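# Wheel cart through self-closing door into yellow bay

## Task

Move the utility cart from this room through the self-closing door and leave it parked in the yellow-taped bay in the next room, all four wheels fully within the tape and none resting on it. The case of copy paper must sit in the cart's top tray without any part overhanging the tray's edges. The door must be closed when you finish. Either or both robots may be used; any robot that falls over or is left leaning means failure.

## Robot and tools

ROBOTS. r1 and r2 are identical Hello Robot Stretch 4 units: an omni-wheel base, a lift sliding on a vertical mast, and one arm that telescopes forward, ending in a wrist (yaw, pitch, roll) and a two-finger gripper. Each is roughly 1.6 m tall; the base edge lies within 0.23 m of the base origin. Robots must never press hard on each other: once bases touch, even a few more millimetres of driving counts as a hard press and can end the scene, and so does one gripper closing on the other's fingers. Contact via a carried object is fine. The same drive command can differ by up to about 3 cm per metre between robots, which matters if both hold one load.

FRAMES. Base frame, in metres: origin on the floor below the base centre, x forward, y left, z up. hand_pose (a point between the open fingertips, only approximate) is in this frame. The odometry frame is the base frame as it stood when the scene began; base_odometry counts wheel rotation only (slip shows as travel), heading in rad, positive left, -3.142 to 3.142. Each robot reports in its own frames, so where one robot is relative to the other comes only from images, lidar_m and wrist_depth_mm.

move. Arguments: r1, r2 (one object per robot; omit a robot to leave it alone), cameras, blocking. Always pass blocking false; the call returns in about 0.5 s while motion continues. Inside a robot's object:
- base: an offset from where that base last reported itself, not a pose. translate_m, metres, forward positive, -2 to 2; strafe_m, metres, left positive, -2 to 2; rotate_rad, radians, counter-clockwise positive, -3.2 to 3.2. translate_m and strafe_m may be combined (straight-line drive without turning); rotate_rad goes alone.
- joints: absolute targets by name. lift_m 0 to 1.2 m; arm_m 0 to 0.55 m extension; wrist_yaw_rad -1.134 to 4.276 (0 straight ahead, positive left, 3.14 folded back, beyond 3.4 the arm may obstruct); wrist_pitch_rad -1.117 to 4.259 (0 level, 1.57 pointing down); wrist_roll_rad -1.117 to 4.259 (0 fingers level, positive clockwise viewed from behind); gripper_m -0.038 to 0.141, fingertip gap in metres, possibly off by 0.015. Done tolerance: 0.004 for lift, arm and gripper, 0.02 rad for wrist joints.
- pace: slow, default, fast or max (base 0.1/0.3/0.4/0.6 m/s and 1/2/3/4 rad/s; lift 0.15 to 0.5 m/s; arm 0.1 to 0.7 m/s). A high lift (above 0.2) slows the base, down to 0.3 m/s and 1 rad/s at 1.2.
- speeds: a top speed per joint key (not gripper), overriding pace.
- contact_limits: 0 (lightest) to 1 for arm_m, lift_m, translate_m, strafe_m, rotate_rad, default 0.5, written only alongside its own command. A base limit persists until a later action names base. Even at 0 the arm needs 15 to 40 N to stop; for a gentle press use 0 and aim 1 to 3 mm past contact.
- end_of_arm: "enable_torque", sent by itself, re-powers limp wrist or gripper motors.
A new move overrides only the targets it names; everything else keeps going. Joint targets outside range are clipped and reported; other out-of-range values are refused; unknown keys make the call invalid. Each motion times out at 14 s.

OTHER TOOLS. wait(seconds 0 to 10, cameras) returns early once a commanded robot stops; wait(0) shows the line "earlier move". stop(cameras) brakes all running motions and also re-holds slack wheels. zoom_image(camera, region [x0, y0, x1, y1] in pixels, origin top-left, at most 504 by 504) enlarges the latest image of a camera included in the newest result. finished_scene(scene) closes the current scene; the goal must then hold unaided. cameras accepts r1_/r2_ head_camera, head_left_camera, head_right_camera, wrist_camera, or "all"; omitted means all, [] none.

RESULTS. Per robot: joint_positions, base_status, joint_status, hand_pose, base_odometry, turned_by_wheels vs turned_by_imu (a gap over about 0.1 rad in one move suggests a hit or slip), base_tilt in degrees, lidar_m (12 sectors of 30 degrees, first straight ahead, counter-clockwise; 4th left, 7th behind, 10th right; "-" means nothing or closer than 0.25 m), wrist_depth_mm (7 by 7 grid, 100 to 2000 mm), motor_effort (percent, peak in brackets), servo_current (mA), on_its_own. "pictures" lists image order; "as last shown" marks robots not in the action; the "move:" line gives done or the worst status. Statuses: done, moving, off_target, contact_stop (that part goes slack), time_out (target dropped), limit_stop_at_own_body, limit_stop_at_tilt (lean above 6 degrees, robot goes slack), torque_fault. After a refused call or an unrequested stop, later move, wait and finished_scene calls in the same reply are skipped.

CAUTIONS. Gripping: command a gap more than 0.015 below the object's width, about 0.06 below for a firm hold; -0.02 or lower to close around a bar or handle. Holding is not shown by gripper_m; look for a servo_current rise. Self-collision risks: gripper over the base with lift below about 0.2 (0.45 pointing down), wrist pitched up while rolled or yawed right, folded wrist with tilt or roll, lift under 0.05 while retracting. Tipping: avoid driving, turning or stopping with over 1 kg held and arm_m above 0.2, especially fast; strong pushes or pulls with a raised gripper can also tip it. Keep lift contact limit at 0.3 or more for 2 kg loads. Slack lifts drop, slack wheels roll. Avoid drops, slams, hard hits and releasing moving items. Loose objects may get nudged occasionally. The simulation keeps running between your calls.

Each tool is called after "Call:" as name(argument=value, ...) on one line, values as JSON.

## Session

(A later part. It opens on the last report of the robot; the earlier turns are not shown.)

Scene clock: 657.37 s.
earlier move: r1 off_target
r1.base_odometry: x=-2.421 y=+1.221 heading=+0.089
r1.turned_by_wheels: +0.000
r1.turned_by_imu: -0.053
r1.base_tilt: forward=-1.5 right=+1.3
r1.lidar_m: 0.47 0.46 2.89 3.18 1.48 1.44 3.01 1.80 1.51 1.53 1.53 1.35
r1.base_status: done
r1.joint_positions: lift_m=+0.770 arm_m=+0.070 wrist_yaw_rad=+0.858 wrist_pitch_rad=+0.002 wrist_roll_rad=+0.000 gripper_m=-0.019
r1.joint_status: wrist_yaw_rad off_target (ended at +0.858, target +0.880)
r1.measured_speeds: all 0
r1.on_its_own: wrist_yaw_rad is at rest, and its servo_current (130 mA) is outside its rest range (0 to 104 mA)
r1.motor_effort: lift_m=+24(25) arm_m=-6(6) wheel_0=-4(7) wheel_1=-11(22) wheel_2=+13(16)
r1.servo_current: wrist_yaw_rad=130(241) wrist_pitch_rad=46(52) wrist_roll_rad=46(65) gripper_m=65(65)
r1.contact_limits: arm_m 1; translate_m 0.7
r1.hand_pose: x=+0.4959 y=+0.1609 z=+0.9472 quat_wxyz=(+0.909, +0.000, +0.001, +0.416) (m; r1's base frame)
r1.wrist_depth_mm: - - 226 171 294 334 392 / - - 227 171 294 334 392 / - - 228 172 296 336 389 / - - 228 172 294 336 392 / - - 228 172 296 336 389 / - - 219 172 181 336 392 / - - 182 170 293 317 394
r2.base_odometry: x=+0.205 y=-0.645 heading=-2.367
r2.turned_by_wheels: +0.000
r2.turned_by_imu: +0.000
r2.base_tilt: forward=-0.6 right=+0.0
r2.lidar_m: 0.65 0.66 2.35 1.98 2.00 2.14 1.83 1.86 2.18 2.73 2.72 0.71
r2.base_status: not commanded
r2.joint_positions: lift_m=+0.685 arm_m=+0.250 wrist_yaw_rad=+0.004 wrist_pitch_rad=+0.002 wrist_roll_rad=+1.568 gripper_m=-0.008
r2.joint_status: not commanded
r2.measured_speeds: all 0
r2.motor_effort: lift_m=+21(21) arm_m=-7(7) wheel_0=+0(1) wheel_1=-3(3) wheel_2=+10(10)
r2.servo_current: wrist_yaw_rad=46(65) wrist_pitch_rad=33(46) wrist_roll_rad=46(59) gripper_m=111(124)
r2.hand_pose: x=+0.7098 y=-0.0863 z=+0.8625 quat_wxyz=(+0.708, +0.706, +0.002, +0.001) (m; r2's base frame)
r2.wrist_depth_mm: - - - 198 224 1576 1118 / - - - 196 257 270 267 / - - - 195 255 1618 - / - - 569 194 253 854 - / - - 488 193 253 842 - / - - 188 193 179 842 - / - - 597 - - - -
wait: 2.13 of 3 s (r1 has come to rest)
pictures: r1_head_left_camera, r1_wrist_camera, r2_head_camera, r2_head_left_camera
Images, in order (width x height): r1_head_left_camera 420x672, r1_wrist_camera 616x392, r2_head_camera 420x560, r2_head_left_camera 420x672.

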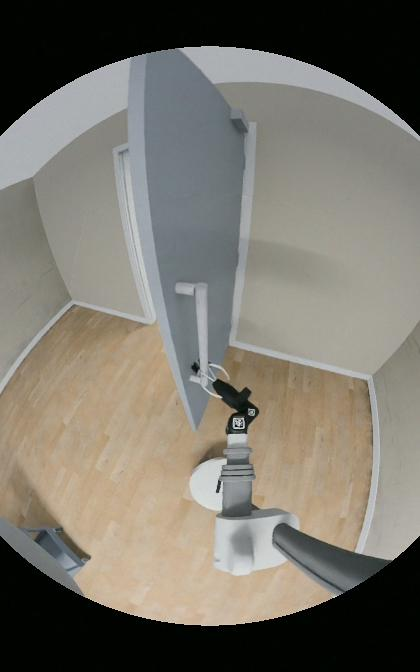

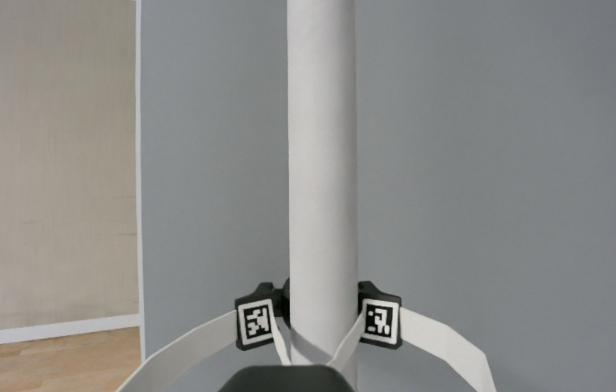

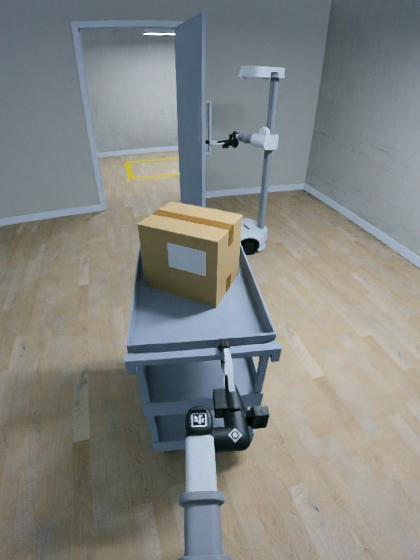

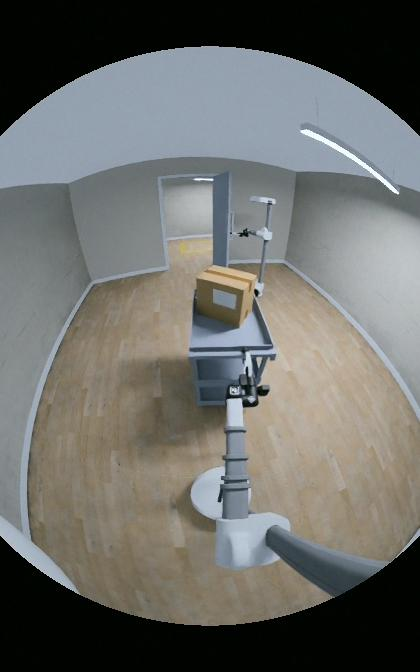

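Call:
move(blocking=false, r2={"base":{"rotate_rad":0.2},"pace":"slow"}, cameras=[])

Call:
wait(seconds=3, cameras=["r1_wrist_camera","r2_head_camera","r2_wrist_camera"])

Scene clock: 688.07 s.
move: r2 moving
r1.base_odometry: x=-2.421 y=+1.221 heading=+0.089
r1.turned_by_wheels: +0.000
r1.turned_by_imu: +0.000
r1.base_tilt: forward=-1.5 right=+1.3
r1.lidar_m: 0.47 0.44 2.90 3.16 1.48 1.46 3.02 1.77 1.52 1.53 1.57 1.34
r1.base_status: not commanded
r1.joint_positions: lift_m=+0.770 arm_m=+0.070 wrist_yaw_rad=+0.858 wrist_pitch_rad=+0.002 wrist_roll_rad=+0.000 gripper_m=-0.019
r1.joint_status: not commanded
r1.measured_speeds: all 0
r1.motor_effort: lift_m=+24(24) arm_m=-6(6) wheel_0=-5(5) wheel_1=-11(11) wheel_2=+13(13)
r1.servo_current: wrist_yaw_rad=130(137) wrist_pitch_rad=46(52) wrist_roll_rad=33(59) gripper_m=59(72)
r1.contact_limits: arm_m 1; translate_m 0.7
r1.hand_pose: x=+0.4959 y=+0.1609 z=+0.9472 quat_wxyz=(+0.909, +0.000, +0.001, +0.416) (m; r1's base frame)
r1.wrist_depth_mm: - - 227 172 296 332 389 / - - 228 171 294 336 392 / - - 227 171 296 334 392 / - - 229 172 294 334 389 / - - 228 172 296 336 392 / - - 219 172 181 338 394 / - - 182 170 290 317 394
r2.base_odometry: x=+0.205 y=-0.645 heading=-2.247
r2.turned_by_wheels: +0.120
r2.turned_by_imu: +0.117
r2.base_tilt: forward=-0.7 right=+0.1
r2.lidar_m: 0.66 3.36 2.20 1.99 2.01 2.04 1.84 1.88 2.33 2.74 2.78 0.66
r2.base_status: rotate_rad moving
r2.joint_positions: lift_m=+0.685 arm_m=+0.250 wrist_yaw_rad=-0.007 wrist_pitch_rad=+0.002 wrist_roll_rad=+1.568 gripper_m=-0.009
r2.joint_status: not commanded
r2.measured_speeds: translate_m=-0.001 strafe_m=+0.001 rotate_rad=+0.420 lift_m=+0.000 arm_m=+0.000 wrist_yaw_rad=+0.000 wrist_pitch_rad=+0.000 wrist_roll_rad=+0.000
r2.motor_effort: lift_m=+21(21) arm_m=-5(7) wheel_0=-14(15) wheel_1=-9(11) wheel_2=-14(16)
r2.servo_current: wrist_yaw_rad=59(59) wrist_pitch_rad=39(46) wrist_roll_rad=52(52) gripper_m=98(117)
r2.hand_pose: x=+0.7087 y=-0.0895 z=+0.8625 quat_wxyz=(+0.708, +0.706, -0.002, -0.003) (m; r2's base frame)
r2.wrist_depth_mm: - - - 172 230 255 254 / - - - 174 232 1576 - / - - 580 177 235 831 - / - - 480 179 239 842 - / - - 517 181 241 842 - / - - 187 184 180 - - / - - - - - 1708 -
pictures: none
No camera images: "cameras" was empty.

Scene clock: 688.73 s.
earlier move: r2 done
r1.base_odometry: x=-2.421 y=+1.221 heading=+0.089
r1.turned_by_wheels: +0.000
r1.turned_by_imu: +0.000
r1.base_tilt: forward=-1.5 right=+1.3
r1.lidar_m: 0.45 0.45 2.89 3.19 1.49 1.51 3.06 1.77 1.51 1.55 1.56 1.35
r1.base_status: not commanded
r1.joint_positions: lift_m=+0.770 arm_m=+0.070 wrist_yaw_rad=+0.858 wrist_pitch_rad=+0.002 wrist_roll_rad=+0.000 gripper_m=-0.019
r1.joint_status: not commanded
r1.measured_speeds: all 0
r1.on_its_own: wrist_yaw_rad is at rest, and its servo_current (124 mA) is outside its rest range (0 to 104 mA)
r1.motor_effort: lift_m=+24(24) arm_m=-6(6) wheel_0=-4(5) wheel_1=-11(11) wheel_2=+13(13)
r1.servo_current: wrist_yaw_rad=124(150) wrist_pitch_rad=39(52) wrist_roll_rad=46(59) gripper_m=65(72)
r1.contact_limits: arm_m 1; translate_m 0.7
r1.hand_pose: x=+0.4959 y=+0.1609 z=+0.9472 quat_wxyz=(+0.909, +0.000, +0.001, +0.416) (m; r1's base frame)
r1.wrist_depth_mm: - - 226 171 294 332 392 / - - 228 172 294 336 389 / - - 229 171 294 336 392 / - - 228 171 294 338 394 / - - 229 172 294 336 392 / - - 219 172 182 336 397 / - - 182 169 291 317 397
r2.base_odometry: x=+0.205 y=-0.645 heading=-2.167
r2.turned_by_wheels: +0.079
r2.turned_by_imu: +0.077
r2.base_tilt: forward=-0.7 right=+0.1
r2.lidar_m: 0.65 3.03 2.13 1.99 2.05 1.96 1.83 1.94 2.53 2.72 2.80 0.62
r2.base_status: done
r2.joint_positions: lift_m=+0.685 arm_m=+0.250 wrist_yaw_rad=+0.001 wrist_pitch_rad=+0.002 wrist_roll_rad=+1.568 gripper_m=-0.009
r2.joint_status: not commanded
r2.measured_speeds: all 0
r2.motor_effort: lift_m=+21(21) arm_m=+5(7) wheel_0=-1(15) wheel_1=-5(11) wheel_2=+1(16)
r2.servo_current: wrist_yaw_rad=59(59) wrist_pitch_rad=46(46) wrist_roll_rad=52(52) gripper_m=72(117)
r2.hand_pose: x=+0.7094 y=-0.0870 z=+0.8624 quat_wxyz=(+0.708, +0.706, +0.001, +0.000) (m; r2's base frame)
r2.wrist_depth_mm: - - - 132 186 750 - / - - 500 138 195 750 - / - 449 442 145 207 - - / - - 488 153 216 - - / - - 603 161 229 - - / - - 189 169 181 1863 - / - - - - - 1808 500
wait: 0.67 of 3 s (r2 has come to rest)
pictures: r1_wrist_camera, r2_head_camera, r2_wrist_camera
Images, in order (width x height): r1_wrist_camera 616x392, r2_head_camera 420x560, r2_wrist_camera 616x392.

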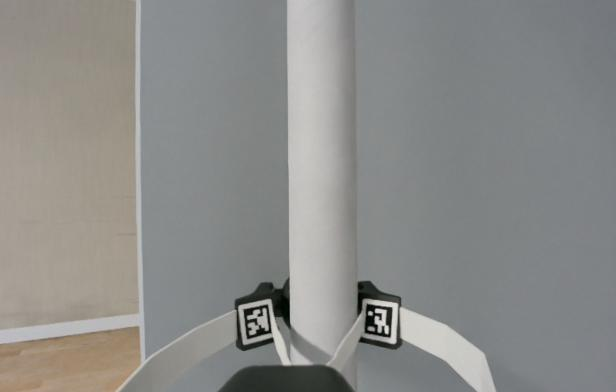

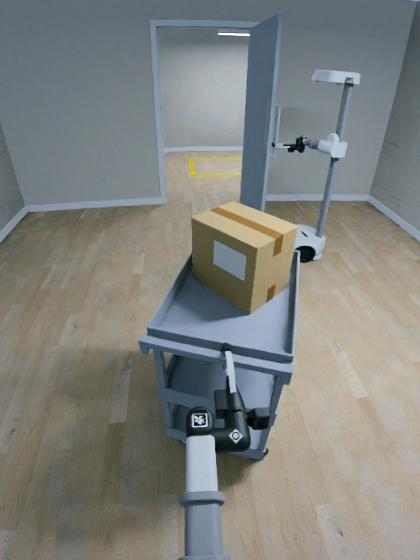

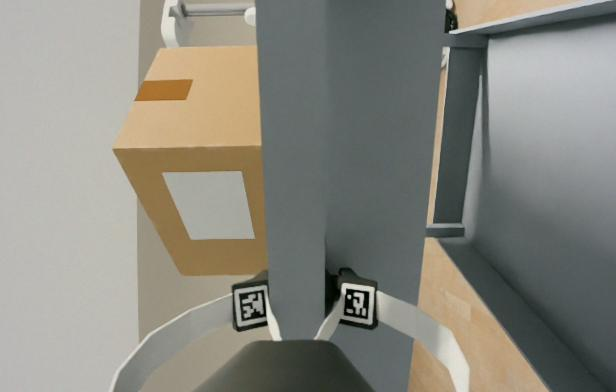

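Call:
move(blocking=false, r2={"base":{"strafe_m":-0.3},"pace":"slow"}, cameras=[])

Call:
wait(seconds=5, cameras=["r2_head_camera","r2_wrist_camera"])

Scene clock: 696.40 s.
move: r2 moving
r1.base_odometry: x=-2.421 y=+1.221 heading=+0.089
r1.turned_by_wheels: +0.000
r1.turned_by_imu: +0.000
r1.base_tilt: forward=-1.5 right=+1.3
r1.lidar_m: 0.46 0.45 2.91 3.19 1.47 1.49 3.02 1.78 1.53 1.54 1.53 1.34
r1.base_status: not commanded
r1.joint_positions: lift_m=+0.770 arm_m=+0.070 wrist_yaw_rad=+0.858 wrist_pitch_rad=+0.002 wrist_roll_rad=+0.000 gripper_m=-0.019
r1.joint_status: not commanded
r1.measured_speeds: all 0
r1.motor_effort: lift_m=+24(24) arm_m=-6(6) wheel_0=-4(5) wheel_1=-11(11) wheel_2=+13(13)
r1.servo_current: wrist_yaw_rad=150(150) wrist_pitch_rad=39(46) wrist_roll_rad=39(59) gripper_m=59(65)
r1.contact_limits: arm_m 1; translate_m 0.7
r1.hand_pose: x=+0.4959 y=+0.1609 z=+0.9472 quat_wxyz=(+0.909, +0.000, +0.001, +0.416) (m; r1's base frame)
r1.wrist_depth_mm: - - 228 171 293 336 392 / - - 227 171 294 334 394 / - - 228 172 294 334 389 / - - 229 172 293 336 389 / - - 229 172 297 336 392 / - - 218 172 181 340 392 / - - 182 169 290 315 399
r2.base_odometry: x=+0.193 y=-0.637 heading=-2.167
r2.turned_by_wheels: +0.000
r2.turned_by_imu: +0.000
r2.base_tilt: forward=-0.7 right=+0.1
r2.lidar_m: 0.67 3.07 2.15 1.99 2.05 1.97 1.86 1.90 2.53 2.70 2.79 0.63
r2.base_status: strafe_m moving
r2.joint_positions: lift_m=+0.685 arm_m=+0.250 wrist_yaw_rad=+0.001 wrist_pitch_rad=+0.002 wrist_roll_rad=+1.568 gripper_m=-0.009
r2.joint_status: not commanded
r2.measured_speeds: translate_m=+0.001 strafe_m=-0.056 rotate_rad=-0.004 lift_m=+0.000 arm_m=+0.000 wrist_yaw_rad=+0.000 wrist_pitch_rad=+0.000 wrist_roll_rad=+0.000
r2.motor_effort: lift_m=+21(21) arm_m=+4(5) wheel_0=+8(12) wheel_1=-7(9) wheel_2=+0(1)
r2.servo_current: wrist_yaw_rad=39(65) wrist_pitch_rad=39(39) wrist_roll_rad=46(65) gripper_m=72(72)
r2.hand_pose: x=+0.7094 y=-0.0870 z=+0.8624 quat_wxyz=(+0.708, +0.706, +0.001, +0.000) (m; r2's base frame)
r2.wrist_depth_mm: - - - 133 187 - - / - - 508 139 195 759 - / - 449 445 146 207 - - / - - 492 154 216 820 - / - - 591 162 228 - - / - - 189 168 180 1863 - / - - - - - 1863 488
pictures: none
No camera images: "cameras" was empty.

Scene clock: 700.03 s.
earlier move: r2 done
r1.base_odometry: x=-2.421 y=+1.221 heading=+0.089
r1.turned_by_wheels: +0.000
r1.turned_by_imu: +0.000
r1.base_tilt: forward=-1.5 right=+1.3
r1.lidar_m: 0.46 0.44 2.87 3.20 1.44 1.39 3.05 1.75 1.51 1.52 1.56 1.35
r1.base_status: not commanded
r1.joint_positions: lift_m=+0.770 arm_m=+0.070 wrist_yaw_rad=+0.858 wrist_pitch_rad=+0.002 wrist_roll_rad=+0.000 gripper_m=-0.019
r1.joint_status: not commanded
r1.measured_speeds: all 0
r1.on_its_own: wrist_yaw_rad is at rest, and its servo_current (137 mA) is outside its rest range (0 to 104 mA)
r1.motor_effort: lift_m=+24(25) arm_m=-6(6) wheel_0=-4(5) wheel_1=-11(11) wheel_2=+13(13)
r1.servo_current: wrist_yaw_rad=137(156) wrist_pitch_rad=33(52) wrist_roll_rad=46(65) gripper_m=59(72)
r1.contact_limits: arm_m 1; translate_m 0.7
r1.hand_pose: x=+0.4959 y=+0.1609 z=+0.9472 quat_wxyz=(+0.909, +0.000, +0.001, +0.416) (m; r1's base frame)
r1.wrist_depth_mm: - - 226 171 296 336 389 / - - 228 171 294 332 392 / - - 227 171 296 338 392 / - - 229 172 294 336 389 / - - 229 172 297 338 392 / - - 219 173 181 338 394 / - - 182 169 290 317 394
r2.base_odometry: x=-0.043 y=-0.477 heading=-2.167
r2.turned_by_wheels: +0.000
r2.turned_by_imu: +0.002
r2.base_tilt: forward=-0.7 right=+0.0
r2.lidar_m: 0.62 0.67 2.45 2.26 2.40 1.97 1.84 1.90 2.51 2.42 2.51 0.72
r2.base_status: done
r2.joint_positions: lift_m=+0.685 arm_m=+0.250 wrist_yaw_rad=+0.002 wrist_pitch_rad=+0.002 wrist_roll_rad=+1.569 gripper_m=-0.009
r2.joint_status: not commanded
r2.measured_speeds: all 0
r2.motor_effort: lift_m=+21(21) arm_m=+4(5) wheel_0=+4(15) wheel_1=-4(9) wheel_2=+0(2)
r2.servo_current: wrist_yaw_rad=52(65) wrist_pitch_rad=46(46) wrist_roll_rad=52(65) gripper_m=65(78)
r2.hand_pose: x=+0.7095 y=-0.0867 z=+0.8624 quat_wxyz=(+0.708, +0.706, +0.002, +0.000) (m; r2's base frame)
r2.wrist_depth_mm: - - - 193 257 263 1042 / - - - 189 251 1464 1042 / - - - 185 246 1708 - / - - 585 181 240 842 - / - 488 466 178 236 820 - / - - 189 174 180 - - / - - 525 - 227 - -
wait: 3.63 of 5 s (r2 has come to rest)
pictures: r2_head_camera, r2_wrist_camera
Images, in order (width x height): r2_head_camera 420x560, r2_wrist_camera 616x392.

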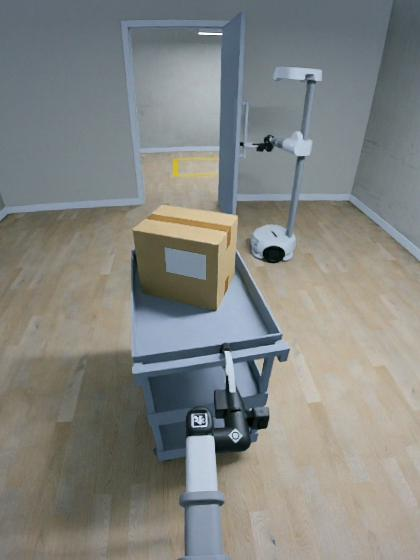

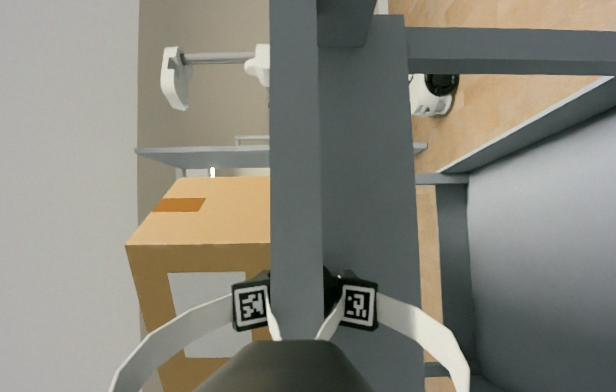

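Call:
move(blocking=false, r2={"base":{"strafe_m":0.1,"translate_m":0.5},"pace":"slow"}, cameras=[])

Call:
wait(seconds=8, cameras=["r2_head_camera","r2_wrist_camera"])

Scene clock: 716.83 s.
move: r2 moving
r1.base_odometry: x=-2.421 y=+1.221 heading=+0.089
r1.turned_by_wheels: +0.000
r1.turned_by_imu: +0.000
r1.base_tilt: forward=-1.5 right=+1.3
r1.lidar_m: 0.45 0.44 2.91 3.20 1.41 1.39 3.05 1.77 1.53 1.54 1.57 1.31
r1.base_status: not commanded
r1.joint_positions: lift_m=+0.770 arm_m=+0.070 wrist_yaw_rad=+0.858 wrist_pitch_rad=+0.002 wrist_roll_rad=+0.000 gripper_m=-0.019
r1.joint_status: not commanded
r1.measured_speeds: all 0
r1.motor_effort: lift_m=+24(24) arm_m=-6(6) wheel_0=-4(5) wheel_1=-11(11) wheel_2=+13(13)
r1.servo_current: wrist_yaw_rad=130(150) wrist_pitch_rad=39(46) wrist_roll_rad=33(59) gripper_m=65(65)
r1.contact_limits: arm_m 1; translate_m 0.7
r1.hand_pose: x=+0.4959 y=+0.1609 z=+0.9472 quat_wxyz=(+0.909, +0.000, +0.001, +0.416) (m; r1's base frame)
r1.wrist_depth_mm: - - 228 171 294 336 389 / - - 227 172 294 334 389 / - - 229 171 296 336 389 / - - 228 171 294 336 389 / - - 229 172 297 336 394 / - - 218 172 182 340 397 / - - 181 169 293 317 397
r2.base_odometry: x=-0.048 y=-0.488 heading=-2.168
r2.turned_by_wheels: +0.000
r2.turned_by_imu: +0.000
r2.base_tilt: forward=-0.7 right=+0.0
r2.lidar_m: 0.62 0.67 2.46 2.29 2.40 2.00 1.86 1.93 2.54 2.43 2.50 0.71
r2.base_status: translate_m moving; strafe_m moving
r2.joint_positions: lift_m=+0.685 arm_m=+0.250 wrist_yaw_rad=-0.001 wrist_pitch_rad=+0.002 wrist_roll_rad=+1.569 gripper_m=-0.009
r2.joint_status: not commanded
r2.measured_speeds: translate_m=+0.049 strafe_m=+0.010 rotate_rad=-0.003 lift_m=+0.000 arm_m=+0.000 wrist_yaw_rad=-0.012 wrist_pitch_rad=+0.000 wrist_roll_rad=+0.000
r2.motor_effort: lift_m=+21(21) arm_m=+5(5) wheel_0=+4(8) wheel_1=+9(9) wheel_2=-14(15)
r2.servo_current: wrist_yaw_rad=52(52) wrist_pitch_rad=39(46) wrist_roll_rad=52(52) gripper_m=65(72)
r2.hand_pose: x=+0.7092 y=-0.0876 z=+0.8624 quat_wxyz=(+0.708, +0.706, +0.001, -0.001) (m; r2's base frame)
r2.wrist_depth_mm: - - - 211 260 1366 1098 / - - - 192 255 1499 1118 / - - - 246 247 1661 - / - - 615 183 243 831 - / - - 466 178 236 820 - / - - 189 173 180 - - / - - 517 - 224 - -
pictures: none
No camera images: "cameras" was empty.

Scene clock: 722.70 s.
earlier move: r2 done
r1.base_odometry: x=-2.421 y=+1.221 heading=+0.089
r1.turned_by_wheels: +0.000
r1.turned_by_imu: +0.000
r1.base_tilt: forward=-1.6 right=+1.3
r1.lidar_m: 0.46 0.46 2.94 3.18 0.99 1.36 3.02 1.78 1.53 1.52 1.53 1.35
r1.base_status: not commanded
r1.joint_positions: lift_m=+0.770 arm_m=+0.070 wrist_yaw_rad=+0.858 wrist_pitch_rad=+0.002 wrist_roll_rad=+0.000 gripper_m=-0.019
r1.joint_status: not commanded
r1.measured_speeds: all 0
r1.on_its_own: wrist_yaw_rad is at rest, and its servo_current (124 mA) is outside its rest range (0 to 104 mA)
r1.motor_effort: lift_m=+24(24) arm_m=-6(6) wheel_0=-5(5) wheel_1=-11(11) wheel_2=+13(13)
r1.servo_current: wrist_yaw_rad=124(163) wrist_pitch_rad=39(52) wrist_roll_rad=46(72) gripper_m=65(72)
r1.contact_limits: arm_m 1; translate_m 0.7
r1.hand_pose: x=+0.4959 y=+0.1609 z=+0.9472 quat_wxyz=(+0.909, +0.000, +0.001, +0.416) (m; r1's base frame)
r1.wrist_depth_mm: - - 226 170 294 334 392 / - - 226 171 296 336 389 / - - 228 171 296 338 389 / - - 228 172 296 336 392 / - - 229 172 297 338 389 / - - 219 172 182 340 394 / - - 182 169 291 319 397
r2.base_odometry: x=-0.241 y=-0.946 heading=-2.167
r2.turned_by_wheels: +0.000
r2.turned_by_imu: -0.001
r2.base_tilt: forward=-0.7 right=+0.0
r2.lidar_m: 0.65 3.39 2.38 2.23 2.30 2.50 2.33 2.41 2.64 2.48 2.58 0.68
r2.base_status: done
r2.joint_positions: lift_m=+0.685 arm_m=+0.250 wrist_yaw_rad=-0.003 wrist_pitch_rad=+0.002 wrist_roll_rad=+1.569 gripper_m=-0.009
r2.joint_status: not commanded
r2.measured_speeds: all 0
r2.motor_effort: lift_m=+21(21) arm_m=+4(5) wheel_0=+2(8) wheel_1=+3(9) wheel_2=-7(15)
r2.servo_current: wrist_yaw_rad=59(65) wrist_pitch_rad=39(46) wrist_roll_rad=52(59) gripper_m=72(78)
r2.hand_pose: x=+0.7090 y=-0.0883 z=+0.8624 quat_wxyz=(+0.708, +0.706, +0.000, -0.002) (m; r2's base frame)
r2.wrist_depth_mm: - - - 182 243 252 251 / - - - 180 241 1618 1182 / - - - 178 238 1576 - / - - 525 177 236 842 - / - 480 469 175 234 831 - / - - 191 173 181 - - / - - 554 - 230 - -
wait: 5.87 of 8 s (r2 has come to rest)
pictures: r2_head_camera, r2_wrist_camera
Images, in order (width x height): r2_head_camera 420x560, r2_wrist_camera 616x392.

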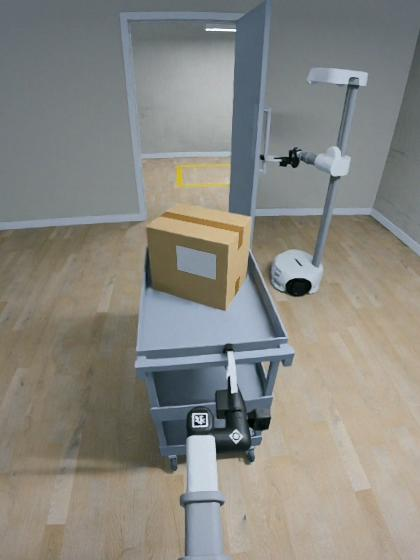

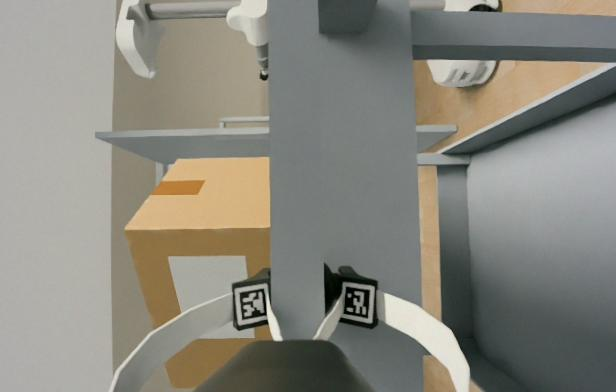

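Call:
move(blocking=false, r2={"base":{"strafe_m":-0.2},"pace":"slow"}, cameras=[])

Call:
wait(seconds=4, cameras=[])

Call:
move(blocking=false, r2={"base":{"rotate_rad":0.17},"pace":"slow"}, cameras=[])

Call:
wait(seconds=2, cameras=["r2_head_camera","r2_wrist_camera","r2_head_left_camera"])

Scene clock: 734.77 s.
move: r2 moving
r1.base_odometry: x=-2.421 y=+1.221 heading=+0.089
r1.turned_by_wheels: +0.000
r1.turned_by_imu: +0.000
r1.base_tilt: forward=-1.5 right=+1.3
r1.lidar_m: 0.47 0.47 2.87 3.19 1.00 1.34 3.03 1.78 1.53 1.52 1.56 1.33
r1.base_status: not commanded
r1.joint_positions: lift_m=+0.770 arm_m=+0.070 wrist_yaw_rad=+0.858 wrist_pitch_rad=+0.002 wrist_roll_rad=+0.000 gripper_m=-0.019
r1.joint_status: not commanded
r1.measured_speeds: all 0
r1.motor_effort: lift_m=+24(24) arm_m=-6(6) wheel_0=-5(5) wheel_1=-11(11) wheel_2=+13(13)
r1.servo_current: wrist_yaw_rad=143(150) wrist_pitch_rad=46(46) wrist_roll_rad=46(59) gripper_m=65(65)
r1.contact_limits: arm_m 1; translate_m 0.7
r1.hand_pose: x=+0.4959 y=+0.1609 z=+0.9472 quat_wxyz=(+0.909, +0.000, +0.001, +0.416) (m; r1's base frame)
r1.wrist_depth_mm: - - 228 171 294 336 392 / - - 227 172 294 336 389 / - - 229 171 294 332 392 / - - 229 171 294 336 389 / - - 229 172 296 336 394 / - - 219 172 182 340 394 / - - 182 170 291 315 397
r2.base_odometry: x=-0.253 y=-0.938 heading=-2.167
r2.turned_by_wheels: +0.000
r2.turned_by_imu: +0.001
r2.base_tilt: forward=-0.7 right=+0.1
r2.lidar_m: 0.64 0.66 2.40 2.23 2.30 2.46 2.32 2.39 2.64 2.47 2.55 0.70
r2.base_status: strafe_m moving
r2.joint_positions: lift_m=+0.685 arm_m=+0.250 wrist_yaw_rad=-0.001 wrist_pitch_rad=+0.002 wrist_roll_rad=+1.569 gripper_m=-0.009
r2.joint_status: not commanded
r2.measured_speeds: translate_m=+0.000 strafe_m=-0.055 rotate_rad=+0.002 lift_m=+0.000 arm_m=+0.000 wrist_yaw_rad=+0.025 wrist_pitch_rad=+0.000 wrist_roll_rad=+0.000
r2.motor_effort: lift_m=+21(21) arm_m=+4(5) wheel_0=+10(10) wheel_1=-8(8) wheel_2=+0(5)
r2.servo_current: wrist_yaw_rad=52(52) wrist_pitch_rad=39(52) wrist_roll_rad=52(59) gripper_m=72(78)
r2.hand_pose: x=+0.7091 y=-0.0878 z=+0.8624 quat_wxyz=(+0.708, +0.706, +0.000, -0.001) (m; r2's base frame)
r2.wrist_depth_mm: - - - 180 242 249 249 / - - - 179 239 1618 1060 / - - - 177 238 831 - / - - 521 177 236 842 - / - 484 469 175 234 831 - / - - 190 173 180 - - / - - 559 - 231 - -
pictures: none
No camera images: "cameras" was empty.

Scene clock: 737.40 s.
earlier move: r2 done
r1.base_odometry: x=-2.421 y=+1.221 heading=+0.089
r1.turned_by_wheels: +0.000
r1.turned_by_imu: +0.000
r1.base_tilt: forward=-1.5 right=+1.2
r1.lidar_m: 0.46 0.44 2.89 3.20 0.98 1.20 3.03 1.80 1.53 1.54 1.54 1.35
r1.base_status: not commanded
r1.joint_positions: lift_m=+0.770 arm_m=+0.070 wrist_yaw_rad=+0.858 wrist_pitch_rad=+0.002 wrist_roll_rad=+0.000 gripper_m=-0.019
r1.joint_status: not commanded
r1.measured_speeds: all 0
r1.on_its_own: wrist_yaw_rad is at rest, and its servo_current (130 mA) is outside its rest range (0 to 104 mA)
r1.motor_effort: lift_m=+24(25) arm_m=-6(6) wheel_0=-4(5) wheel_1=-11(11) wheel_2=+13(13)
r1.servo_current: wrist_yaw_rad=130(156) wrist_pitch_rad=46(52) wrist_roll_rad=39(65) gripper_m=59(65)
r1.contact_limits: arm_m 1; translate_m 0.7
r1.hand_pose: x=+0.4959 y=+0.1609 z=+0.9472 quat_wxyz=(+0.909, +0.000, +0.001, +0.416) (m; r1's base frame)
r1.wrist_depth_mm: - - 227 171 294 334 389 / - - 227 171 294 332 389 / - - 227 171 294 334 389 / - - 229 172 296 336 389 / - - 228 172 296 336 389 / - - 220 173 181 338 394 / - - 182 169 291 315 397
r2.base_odometry: x=-0.407 y=-0.834 heading=-2.167
r2.turned_by_wheels: +0.000
r2.turned_by_imu: +0.001
r2.base_tilt: forward=-0.7 right=+0.1
r2.lidar_m: 0.59 0.61 2.57 2.43 2.49 2.49 2.33 2.40 2.47 2.29 2.35 0.72
r2.base_status: done
r2.joint_positions: lift_m=+0.685 arm_m=+0.250 wrist_yaw_rad=+0.004 wrist_pitch_rad=+0.002 wrist_roll_rad=+1.569 gripper_m=-0.009
r2.joint_status: not commanded
r2.measured_speeds: all 0
r2.motor_effort: lift_m=+21(21) arm_m=+5(5) wheel_0=+4(15) wheel_1=-4(8) wheel_2=+0(5)
r2.servo_current: wrist_yaw_rad=39(65) wrist_pitch_rad=39(52) wrist_roll_rad=39(65) gripper_m=72(78)
r2.hand_pose: x=+0.7096 y=-0.0863 z=+0.8624 quat_wxyz=(+0.708, +0.706, +0.002, +0.001) (m; r2's base frame)
r2.wrist_depth_mm: - - - 232 - 1464 1138 / - - - 220 290 297 298 / - - - 262 272 1661 1182 / - - - 250 257 1708 - / - - 574 185 242 809 - / - 459 189 173 180 - - / - - 462 - 220 - -
wait: 2.63 of 4 s (r2 has come to rest)
pictures: none
No camera images: "cameras" was empty.

Scene clock: 737.90 s.
move: r2 moving
r1.base_odometry: x=-2.421 y=+1.221 heading=+0.089
r1.turned_by_wheels: +0.000
r1.turned_by_imu: +0.000
r1.base_tilt: forward=-1.5 right=+1.3
r1.lidar_m: 0.46 0.44 2.90 3.18 0.98 1.21 3.04 1.77 1.54 1.51 1.55 1.35
r1.base_status: not commanded
r1.joint_positions: lift_m=+0.770 arm_m=+0.070 wrist_yaw_rad=+0.858 wrist_pitch_rad=+0.002 wrist_roll_rad=+0.000 gripper_m=-0.019
r1.joint_status: not commanded
r1.measured_speeds: all 0
r1.motor_effort: lift_m=+24(24) arm_m=-6(6) wheel_0=-5(5) wheel_1=-11(11) wheel_2=+13(13)
r1.servo_current: wrist_yaw_rad=150(150) wrist_pitch_rad=46(46) wrist_roll_rad=65(72) gripper_m=52(65)
r1.contact_limits: arm_m 1; translate_m 0.7
r1.hand_pose: x=+0.4959 y=+0.1609 z=+0.9472 quat_wxyz=(+0.909, +0.000, +0.001, +0.416) (m; r1's base frame)
r1.wrist_depth_mm: - - 227 171 296 334 392 / - - 226 171 293 336 389 / - - 228 171 294 334 389 / - - 229 173 296 336 392 / - - 229 173 296 336 392 / - - 218 172 181 338 392 / - - 182 170 293 317 397
r2.base_odometry: x=-0.407 y=-0.834 heading=-2.052
r2.turned_by_wheels: +0.115
r2.turned_by_imu: +0.111
r2.base_tilt: forward=-0.7 right=+0.1
r2.lidar_m: 0.59 3.27 2.50 2.40 2.59 2.39 2.34 2.48 2.36 2.29 2.42 0.71
r2.base_status: rotate_rad moving
r2.joint_positions: lift_m=+0.685 arm_m=+0.250 wrist_yaw_rad=-0.012 wrist_pitch_rad=+0.002 wrist_roll_rad=+1.569 gripper_m=-0.009
r2.joint_status: not commanded
r2.measured_speeds: translate_m=+0.001 strafe_m=+0.002 rotate_rad=+0.346 lift_m=+0.000 arm_m=+0.000 wrist_yaw_rad=+0.000 wrist_pitch_rad=+0.000 wrist_roll_rad=+0.000
r2.motor_effort: lift_m=+21(21) arm_m=+6(6) wheel_0=-11(15) wheel_1=-6(11) wheel_2=-19(19)
r2.servo_current: wrist_yaw_rad=78(78) wrist_pitch_rad=39(46) wrist_roll_rad=46(59) gripper_m=65(72)
r2.hand_pose: x=+0.7080 y=-0.0909 z=+0.8624 quat_wxyz=(+0.708, +0.706, -0.004, -0.005) (m; r2's base frame)
r2.wrist_depth_mm: - - - 208 273 278 1042 / - - - 258 266 1430 1098 / - - - 191 251 1708 - / - - - 185 245 842 - / - - 466 179 236 820 - / - - 190 171 180 - - / - 504 496 - 221 - -
pictures: none
No camera images: "cameras" was empty.

Scene clock: 738.70 s.
earlier move: r2 done
r1.base_odometry: x=-2.421 y=+1.221 heading=+0.089
r1.turned_by_wheels: +0.000
r1.turned_by_imu: +0.000
r1.base_tilt: forward=-1.5 right=+1.3
r1.lidar_m: 0.43 0.45 2.90 3.19 0.98 1.29 3.01 1.78 1.53 1.52 1.56 1.33
r1.base_status: not commanded
r1.joint_positions: lift_m=+0.770 arm_m=+0.070 wrist_yaw_rad=+0.858 wrist_pitch_rad=+0.002 wrist_roll_rad=+0.000 gripper_m=-0.019
r1.joint_status: not commanded
r1.measured_speeds: all 0
r1.on_its_own: wrist_yaw_rad is at rest, and its servo_current (143 mA) is outside its rest range (0 to 104 mA)
r1.motor_effort: lift_m=+24(24) arm_m=-6(6) wheel_0=-4(5) wheel_1=-11(11) wheel_2=+13(13)
r1.servo_current: wrist_yaw_rad=143(163) wrist_pitch_rad=46(52) wrist_roll_rad=39(72) gripper_m=65(65)
r1.contact_limits: arm_m 1; translate_m 0.7
r1.hand_pose: x=+0.4959 y=+0.1609 z=+0.9472 quat_wxyz=(+0.909, +0.000, +0.001, +0.416) (m; r1's base frame)
r1.wrist_depth_mm: - - 226 171 296 338 392 / - - 227 171 296 336 389 / - - 228 172 294 336 392 / - - 229 172 294 334 392 / - - 229 172 296 336 392 / - - 218 172 181 338 394 / - - 182 169 293 317 394
r2.base_odometry: x=-0.407 y=-0.834 heading=-1.997
r2.turned_by_wheels: +0.055
r2.turned_by_imu: +0.054
r2.base_tilt: forward=-0.7 right=+0.1
r2.lidar_m: 0.65 0.66 2.48 2.42 2.67 2.37 2.34 2.53 2.33 2.30 2.49 0.69
r2.base_status: done
r2.joint_positions: lift_m=+0.685 arm_m=+0.250 wrist_yaw_rad=+0.003 wrist_pitch_rad=+0.002 wrist_roll_rad=+1.569 gripper_m=-0.009
r2.joint_status: not commanded
r2.measured_speeds: all 0
r2.motor_effort: lift_m=+21(21) arm_m=+5(6) wheel_0=+3(15) wheel_1=-2(11) wheel_2=+2(19)
r2.servo_current: wrist_yaw_rad=59(78) wrist_pitch_rad=46(46) wrist_roll_rad=39(59) gripper_m=72(72)
r2.hand_pose: x=+0.7095 y=-0.0866 z=+0.8624 quat_wxyz=(+0.708, +0.706, +0.002, +0.000) (m; r2's base frame)
r2.wrist_depth_mm: - - - 173 233 240 241 / - - - 234 235 1661 1098 / - - - 174 234 831 - / - - 492 175 234 842 - / - - 484 174 235 842 - / - - 190 174 181 - - / - - 591 - 236 - -
wait: 0.80 of 2 s (r2 has come to rest)
pictures: r2_head_camera, r2_head_left_camera, r2_wrist_camera
Images, in order (width x height): r2_head_camera 420x560, r2_head_left_camera 420x672, r2_wrist_camera 616x392.

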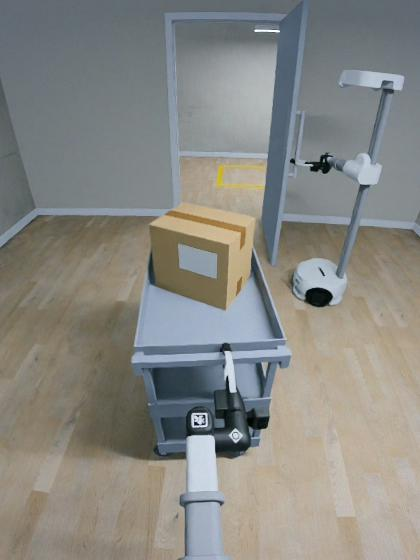

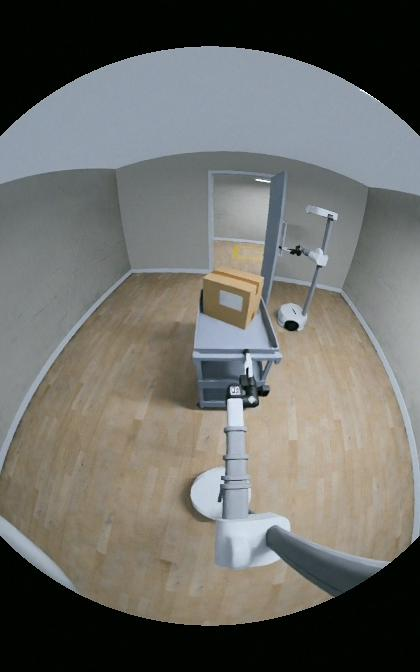

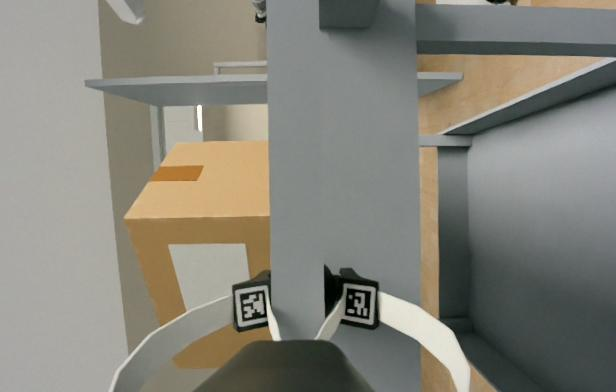

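Call:
move(blocking=false, r2={"base":{"translate_m":1.0},"pace":"slow"}, cameras=[])

Call:
wait(seconds=6, cameras=["r2_head_camera"])

Call:
wait(seconds=6, cameras=["r2_head_camera","r2_wrist_camera","r2_head_left_camera","r1_head_left_camera"])

Scene clock: 747.63 s.
move: r2 moving
r1.base_odometry: x=-2.421 y=+1.221 heading=+0.089
r1.turned_by_wheels: +0.000
r1.turned_by_imu: +0.000
r1.base_tilt: forward=-1.5 right=+1.3
r1.lidar_m: 0.46 0.44 2.90 3.18 0.96 1.28 3.02 1.79 1.52 1.54 1.55 1.35
r1.base_status: not commanded
r1.joint_positions: lift_m=+0.770 arm_m=+0.070 wrist_yaw_rad=+0.858 wrist_pitch_rad=+0.002 wrist_roll_rad=+0.000 gripper_m=-0.019
r1.joint_status: not commanded
r1.measured_speeds: all 0
r1.motor_effort: lift_m=+24(24) arm_m=-6(6) wheel_0=-4(5) wheel_1=-11(11) wheel_2=+13(13)
r1.servo_current: wrist_yaw_rad=117(150) wrist_pitch_rad=39(46) wrist_roll_rad=33(52) gripper_m=65(65)
r1.contact_limits: arm_m 1; translate_m 0.7
r1.hand_pose: x=+0.4959 y=+0.1609 z=+0.9472 quat_wxyz=(+0.909, +0.000, +0.001, +0.416) (m; r1's base frame)
r1.wrist_depth_mm: - - 227 171 294 332 392 / - - 227 171 294 332 392 / - - 229 171 294 338 389 / - - 228 172 294 336 392 / - - 229 172 296 338 392 / - - 219 172 181 338 392 / - - 182 169 293 317 394
r2.base_odometry: x=-0.412 y=-0.845 heading=-1.997
r2.turned_by_wheels: +0.000
r2.turned_by_imu: +0.000
r2.base_tilt: forward=-0.7 right=+0.1
r2.lidar_m: 0.64 0.64 2.48 2.42 2.65 2.37 2.34 2.55 2.35 2.29 2.48 0.70
r2.base_status: translate_m moving
r2.joint_positions: lift_m=+0.685 arm_m=+0.250 wrist_yaw_rad=-0.001 wrist_pitch_rad=+0.002 wrist_roll_rad=+1.569 gripper_m=-0.009
r2.joint_status: not commanded
r2.measured_speeds: translate_m=+0.049 strafe_m=+0.000 rotate_rad=-0.002 lift_m=+0.000 arm_m=+0.000 wrist_yaw_rad=-0.017 wrist_pitch_rad=+0.000 wrist_roll_rad=+0.000
r2.motor_effort: lift_m=+21(21) arm_m=+5(5) wheel_0=+4(10) wheel_1=+6(8) wheel_2=-13(14)
r2.servo_current: wrist_yaw_rad=39(52) wrist_pitch_rad=39(46) wrist_roll_rad=65(65) gripper_m=65(78)
r2.hand_pose: x=+0.7091 y=-0.0877 z=+0.8624 quat_wxyz=(+0.708, +0.706, +0.000, -0.001) (m; r2's base frame)
r2.wrist_depth_mm: - - - 176 237 245 245 / - - - 236 236 1661 1160 / - - - 175 235 820 - / - - 504 174 236 854 - / - - 469 174 235 831 - / - - 190 174 181 - - / - - 574 - 232 - -
pictures: none
No camera images: "cameras" was empty.

Scene clock: 753.63 s.
earlier move: r2 moving
r1.base_odometry: x=-2.421 y=+1.221 heading=+0.089
r1.turned_by_wheels: +0.000
r1.turned_by_imu: +0.000
r1.base_tilt: forward=-1.5 right=+1.3
r1.lidar_m: 0.45 0.45 2.91 0.76 0.81 1.49 3.02 1.80 1.53 1.53 1.56 1.34
r1.base_status: not commanded
r1.joint_positions: lift_m=+0.770 arm_m=+0.070 wrist_yaw_rad=+0.858 wrist_pitch_rad=+0.002 wrist_roll_rad=+0.000 gripper_m=-0.019
r1.joint_status: not commanded
r1.measured_speeds: all 0
r1.motor_effort: lift_m=+24(24) arm_m=-6(6) wheel_0=-4(5) wheel_1=-11(11) wheel_2=+13(13)
r1.servo_current: wrist_yaw_rad=130(163) wrist_pitch_rad=46(52) wrist_roll_rad=33(72) gripper_m=59(72)
r1.contact_limits: arm_m 1; translate_m 0.7
r1.hand_pose: x=+0.4959 y=+0.1609 z=+0.9472 quat_wxyz=(+0.909, +0.000, +0.001, +0.416) (m; r1's base frame)
r1.wrist_depth_mm: - - 227 171 294 336 389 / - - 227 172 294 336 389 / - - 227 171 296 334 389 / - - 228 172 296 336 389 / - - 227 172 296 338 394 / - - 219 172 182 336 397 / - - 182 170 290 317 399
r2.base_odometry: x=-0.655 y=-1.380 heading=-1.997
r2.turned_by_wheels: +0.000
r2.turned_by_imu: -0.001
r2.base_tilt: forward=-0.7 right=+0.1
r2.lidar_m: 0.63 0.64 2.42 2.38 2.57 2.99 2.92 3.09 2.41 2.35 2.58 0.71
r2.base_status: translate_m moving
r2.joint_positions: lift_m=+0.685 arm_m=+0.250 wrist_yaw_rad=-0.002 wrist_pitch_rad=+0.002 wrist_roll_rad=+1.569 gripper_m=-0.009
r2.joint_status: not commanded
r2.measured_speeds: translate_m=+0.101 strafe_m=-0.001 rotate_rad=+0.008 lift_m=+0.000 arm_m=+0.000 wrist_yaw_rad=+0.000 wrist_pitch_rad=+0.000 wrist_roll_rad=+0.000
r2.motor_effort: lift_m=+21(21) arm_m=+5(5) wheel_0=+3(10) wheel_1=+4(8) wheel_2=-12(15)
r2.servo_current: wrist_yaw_rad=46(59) wrist_pitch_rad=46(52) wrist_roll_rad=52(65) gripper_m=72(78)
r2.hand_pose: x=+0.7090 y=-0.0880 z=+0.8624 quat_wxyz=(+0.708, +0.706, +0.000, -0.001) (m; r2's base frame)
r2.wrist_depth_mm: - - - 189 253 260 260 / - - - 186 248 1464 1060 / - - - 183 244 1708 - / - - 569 180 239 831 - / - 477 466 177 236 831 - / - - 189 173 181 - - / - - 525 - 229 - -
wait: 6.00 s; no rest
pictures: r2_head_camera
Images, in order (width x height): r2_head_camera 420x560.

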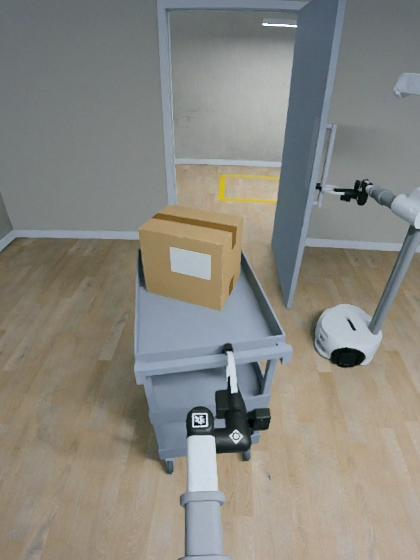

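Scene clock: 758.43 s.
earlier move: r2 done
r1.base_odometry: x=-2.421 y=+1.221 heading=+0.089
r1.turned_by_wheels: +0.000
r1.turned_by_imu: +0.000
r1.base_tilt: forward=-1.5 right=+1.3
r1.lidar_m: 0.48 0.45 0.77 0.73 0.95 4.42 3.06 1.79 1.52 1.52 1.55 1.33
r1.base_status: not commanded
r1.joint_positions: lift_m=+0.770 arm_m=+0.070 wrist_yaw_rad=+0.858 wrist_pitch_rad=+0.002 wrist_roll_rad=+0.000 gripper_m=-0.019
r1.joint_status: not commanded
r1.measured_speeds: all 0
r1.on_its_own: wrist_yaw_rad is at rest, and its servo_current (130 mA) is outside its rest range (0 to 104 mA)
r1.motor_effort: lift_m=+24(25) arm_m=-6(6) wheel_0=-4(5) wheel_1=-10(11) wheel_2=+13(13)
r1.servo_current: wrist_yaw_rad=130(163) wrist_pitch_rad=39(52) wrist_roll_rad=52(72) gripper_m=52(72)
r1.contact_limits: arm_m 1; translate_m 0.7
r1.hand_pose: x=+0.4959 y=+0.1609 z=+0.9472 quat_wxyz=(+0.909, +0.000, +0.001, +0.416) (m; r1's base frame)
r1.wrist_depth_mm: - - 227 171 293 334 389 / - - 228 171 294 336 389 / - - 229 171 294 336 389 / - - 229 172 294 334 392 / - - 228 172 294 336 394 / - - 218 172 181 338 394 / - - 182 170 291 317 397
r2.base_odometry: x=-0.820 y=-1.744 heading=-1.997
r2.turned_by_wheels: +0.000
r2.turned_by_imu: -0.001
r2.base_tilt: forward=-0.7 right=+0.1
r2.lidar_m: 0.61 0.63 2.38 2.33 2.53 3.39 3.34 3.13 2.42 2.39 1.20 0.67
r2.base_status: done
r2.joint_positions: lift_m=+0.685 arm_m=+0.250 wrist_yaw_rad=-0.002 wrist_pitch_rad=+0.002 wrist_roll_rad=+1.569 gripper_m=-0.009
r2.joint_status: not commanded
r2.measured_speeds: all 0
r2.motor_effort: lift_m=+21(21) arm_m=+5(5) wheel_0=+2(10) wheel_1=+4(8) wheel_2=-9(15)
r2.servo_current: wrist_yaw_rad=52(59) wrist_pitch_rad=39(52) wrist_roll_rad=52(65) gripper_m=72(78)
r2.hand_pose: x=+0.7090 y=-0.0880 z=+0.8624 quat_wxyz=(+0.708, +0.706, +0.000, -0.001) (m; r2's base frame)
r2.wrist_depth_mm: - - - 201 263 270 1060 / - - - 255 257 1464 402 / - - - 188 250 1661 512 / - - 640 184 243 820 - / - - 459 180 236 831 - / - - 189 173 181 - - / - - 508 - 226 - -
wait: 4.80 of 6 s (r2 has come to rest)
pictures: r1_head_left_camera, r2_head_camera, r2_head_left_camera, r2_wrist_camera
Images, in order (width x height): r1_head_left_camera 420x672, r2_head_camera 420x560, r2_head_left_camera 420x672, r2_wrist_camera 616x392.

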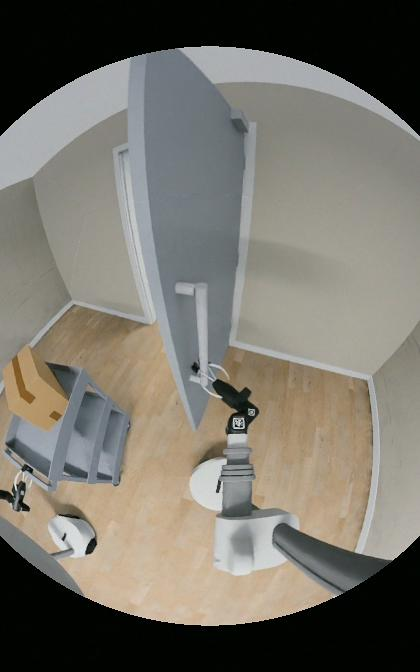

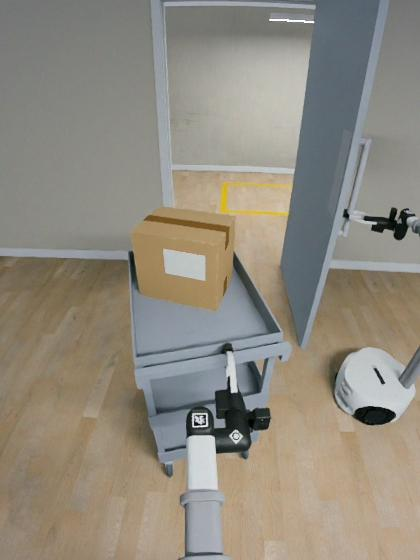

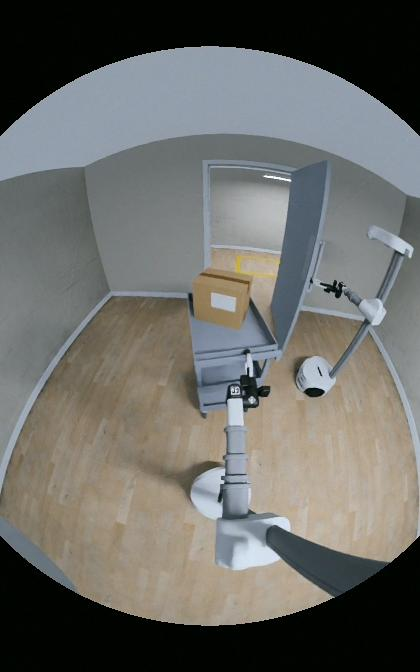

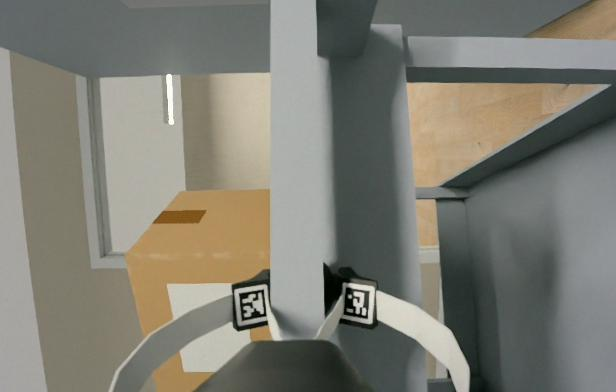

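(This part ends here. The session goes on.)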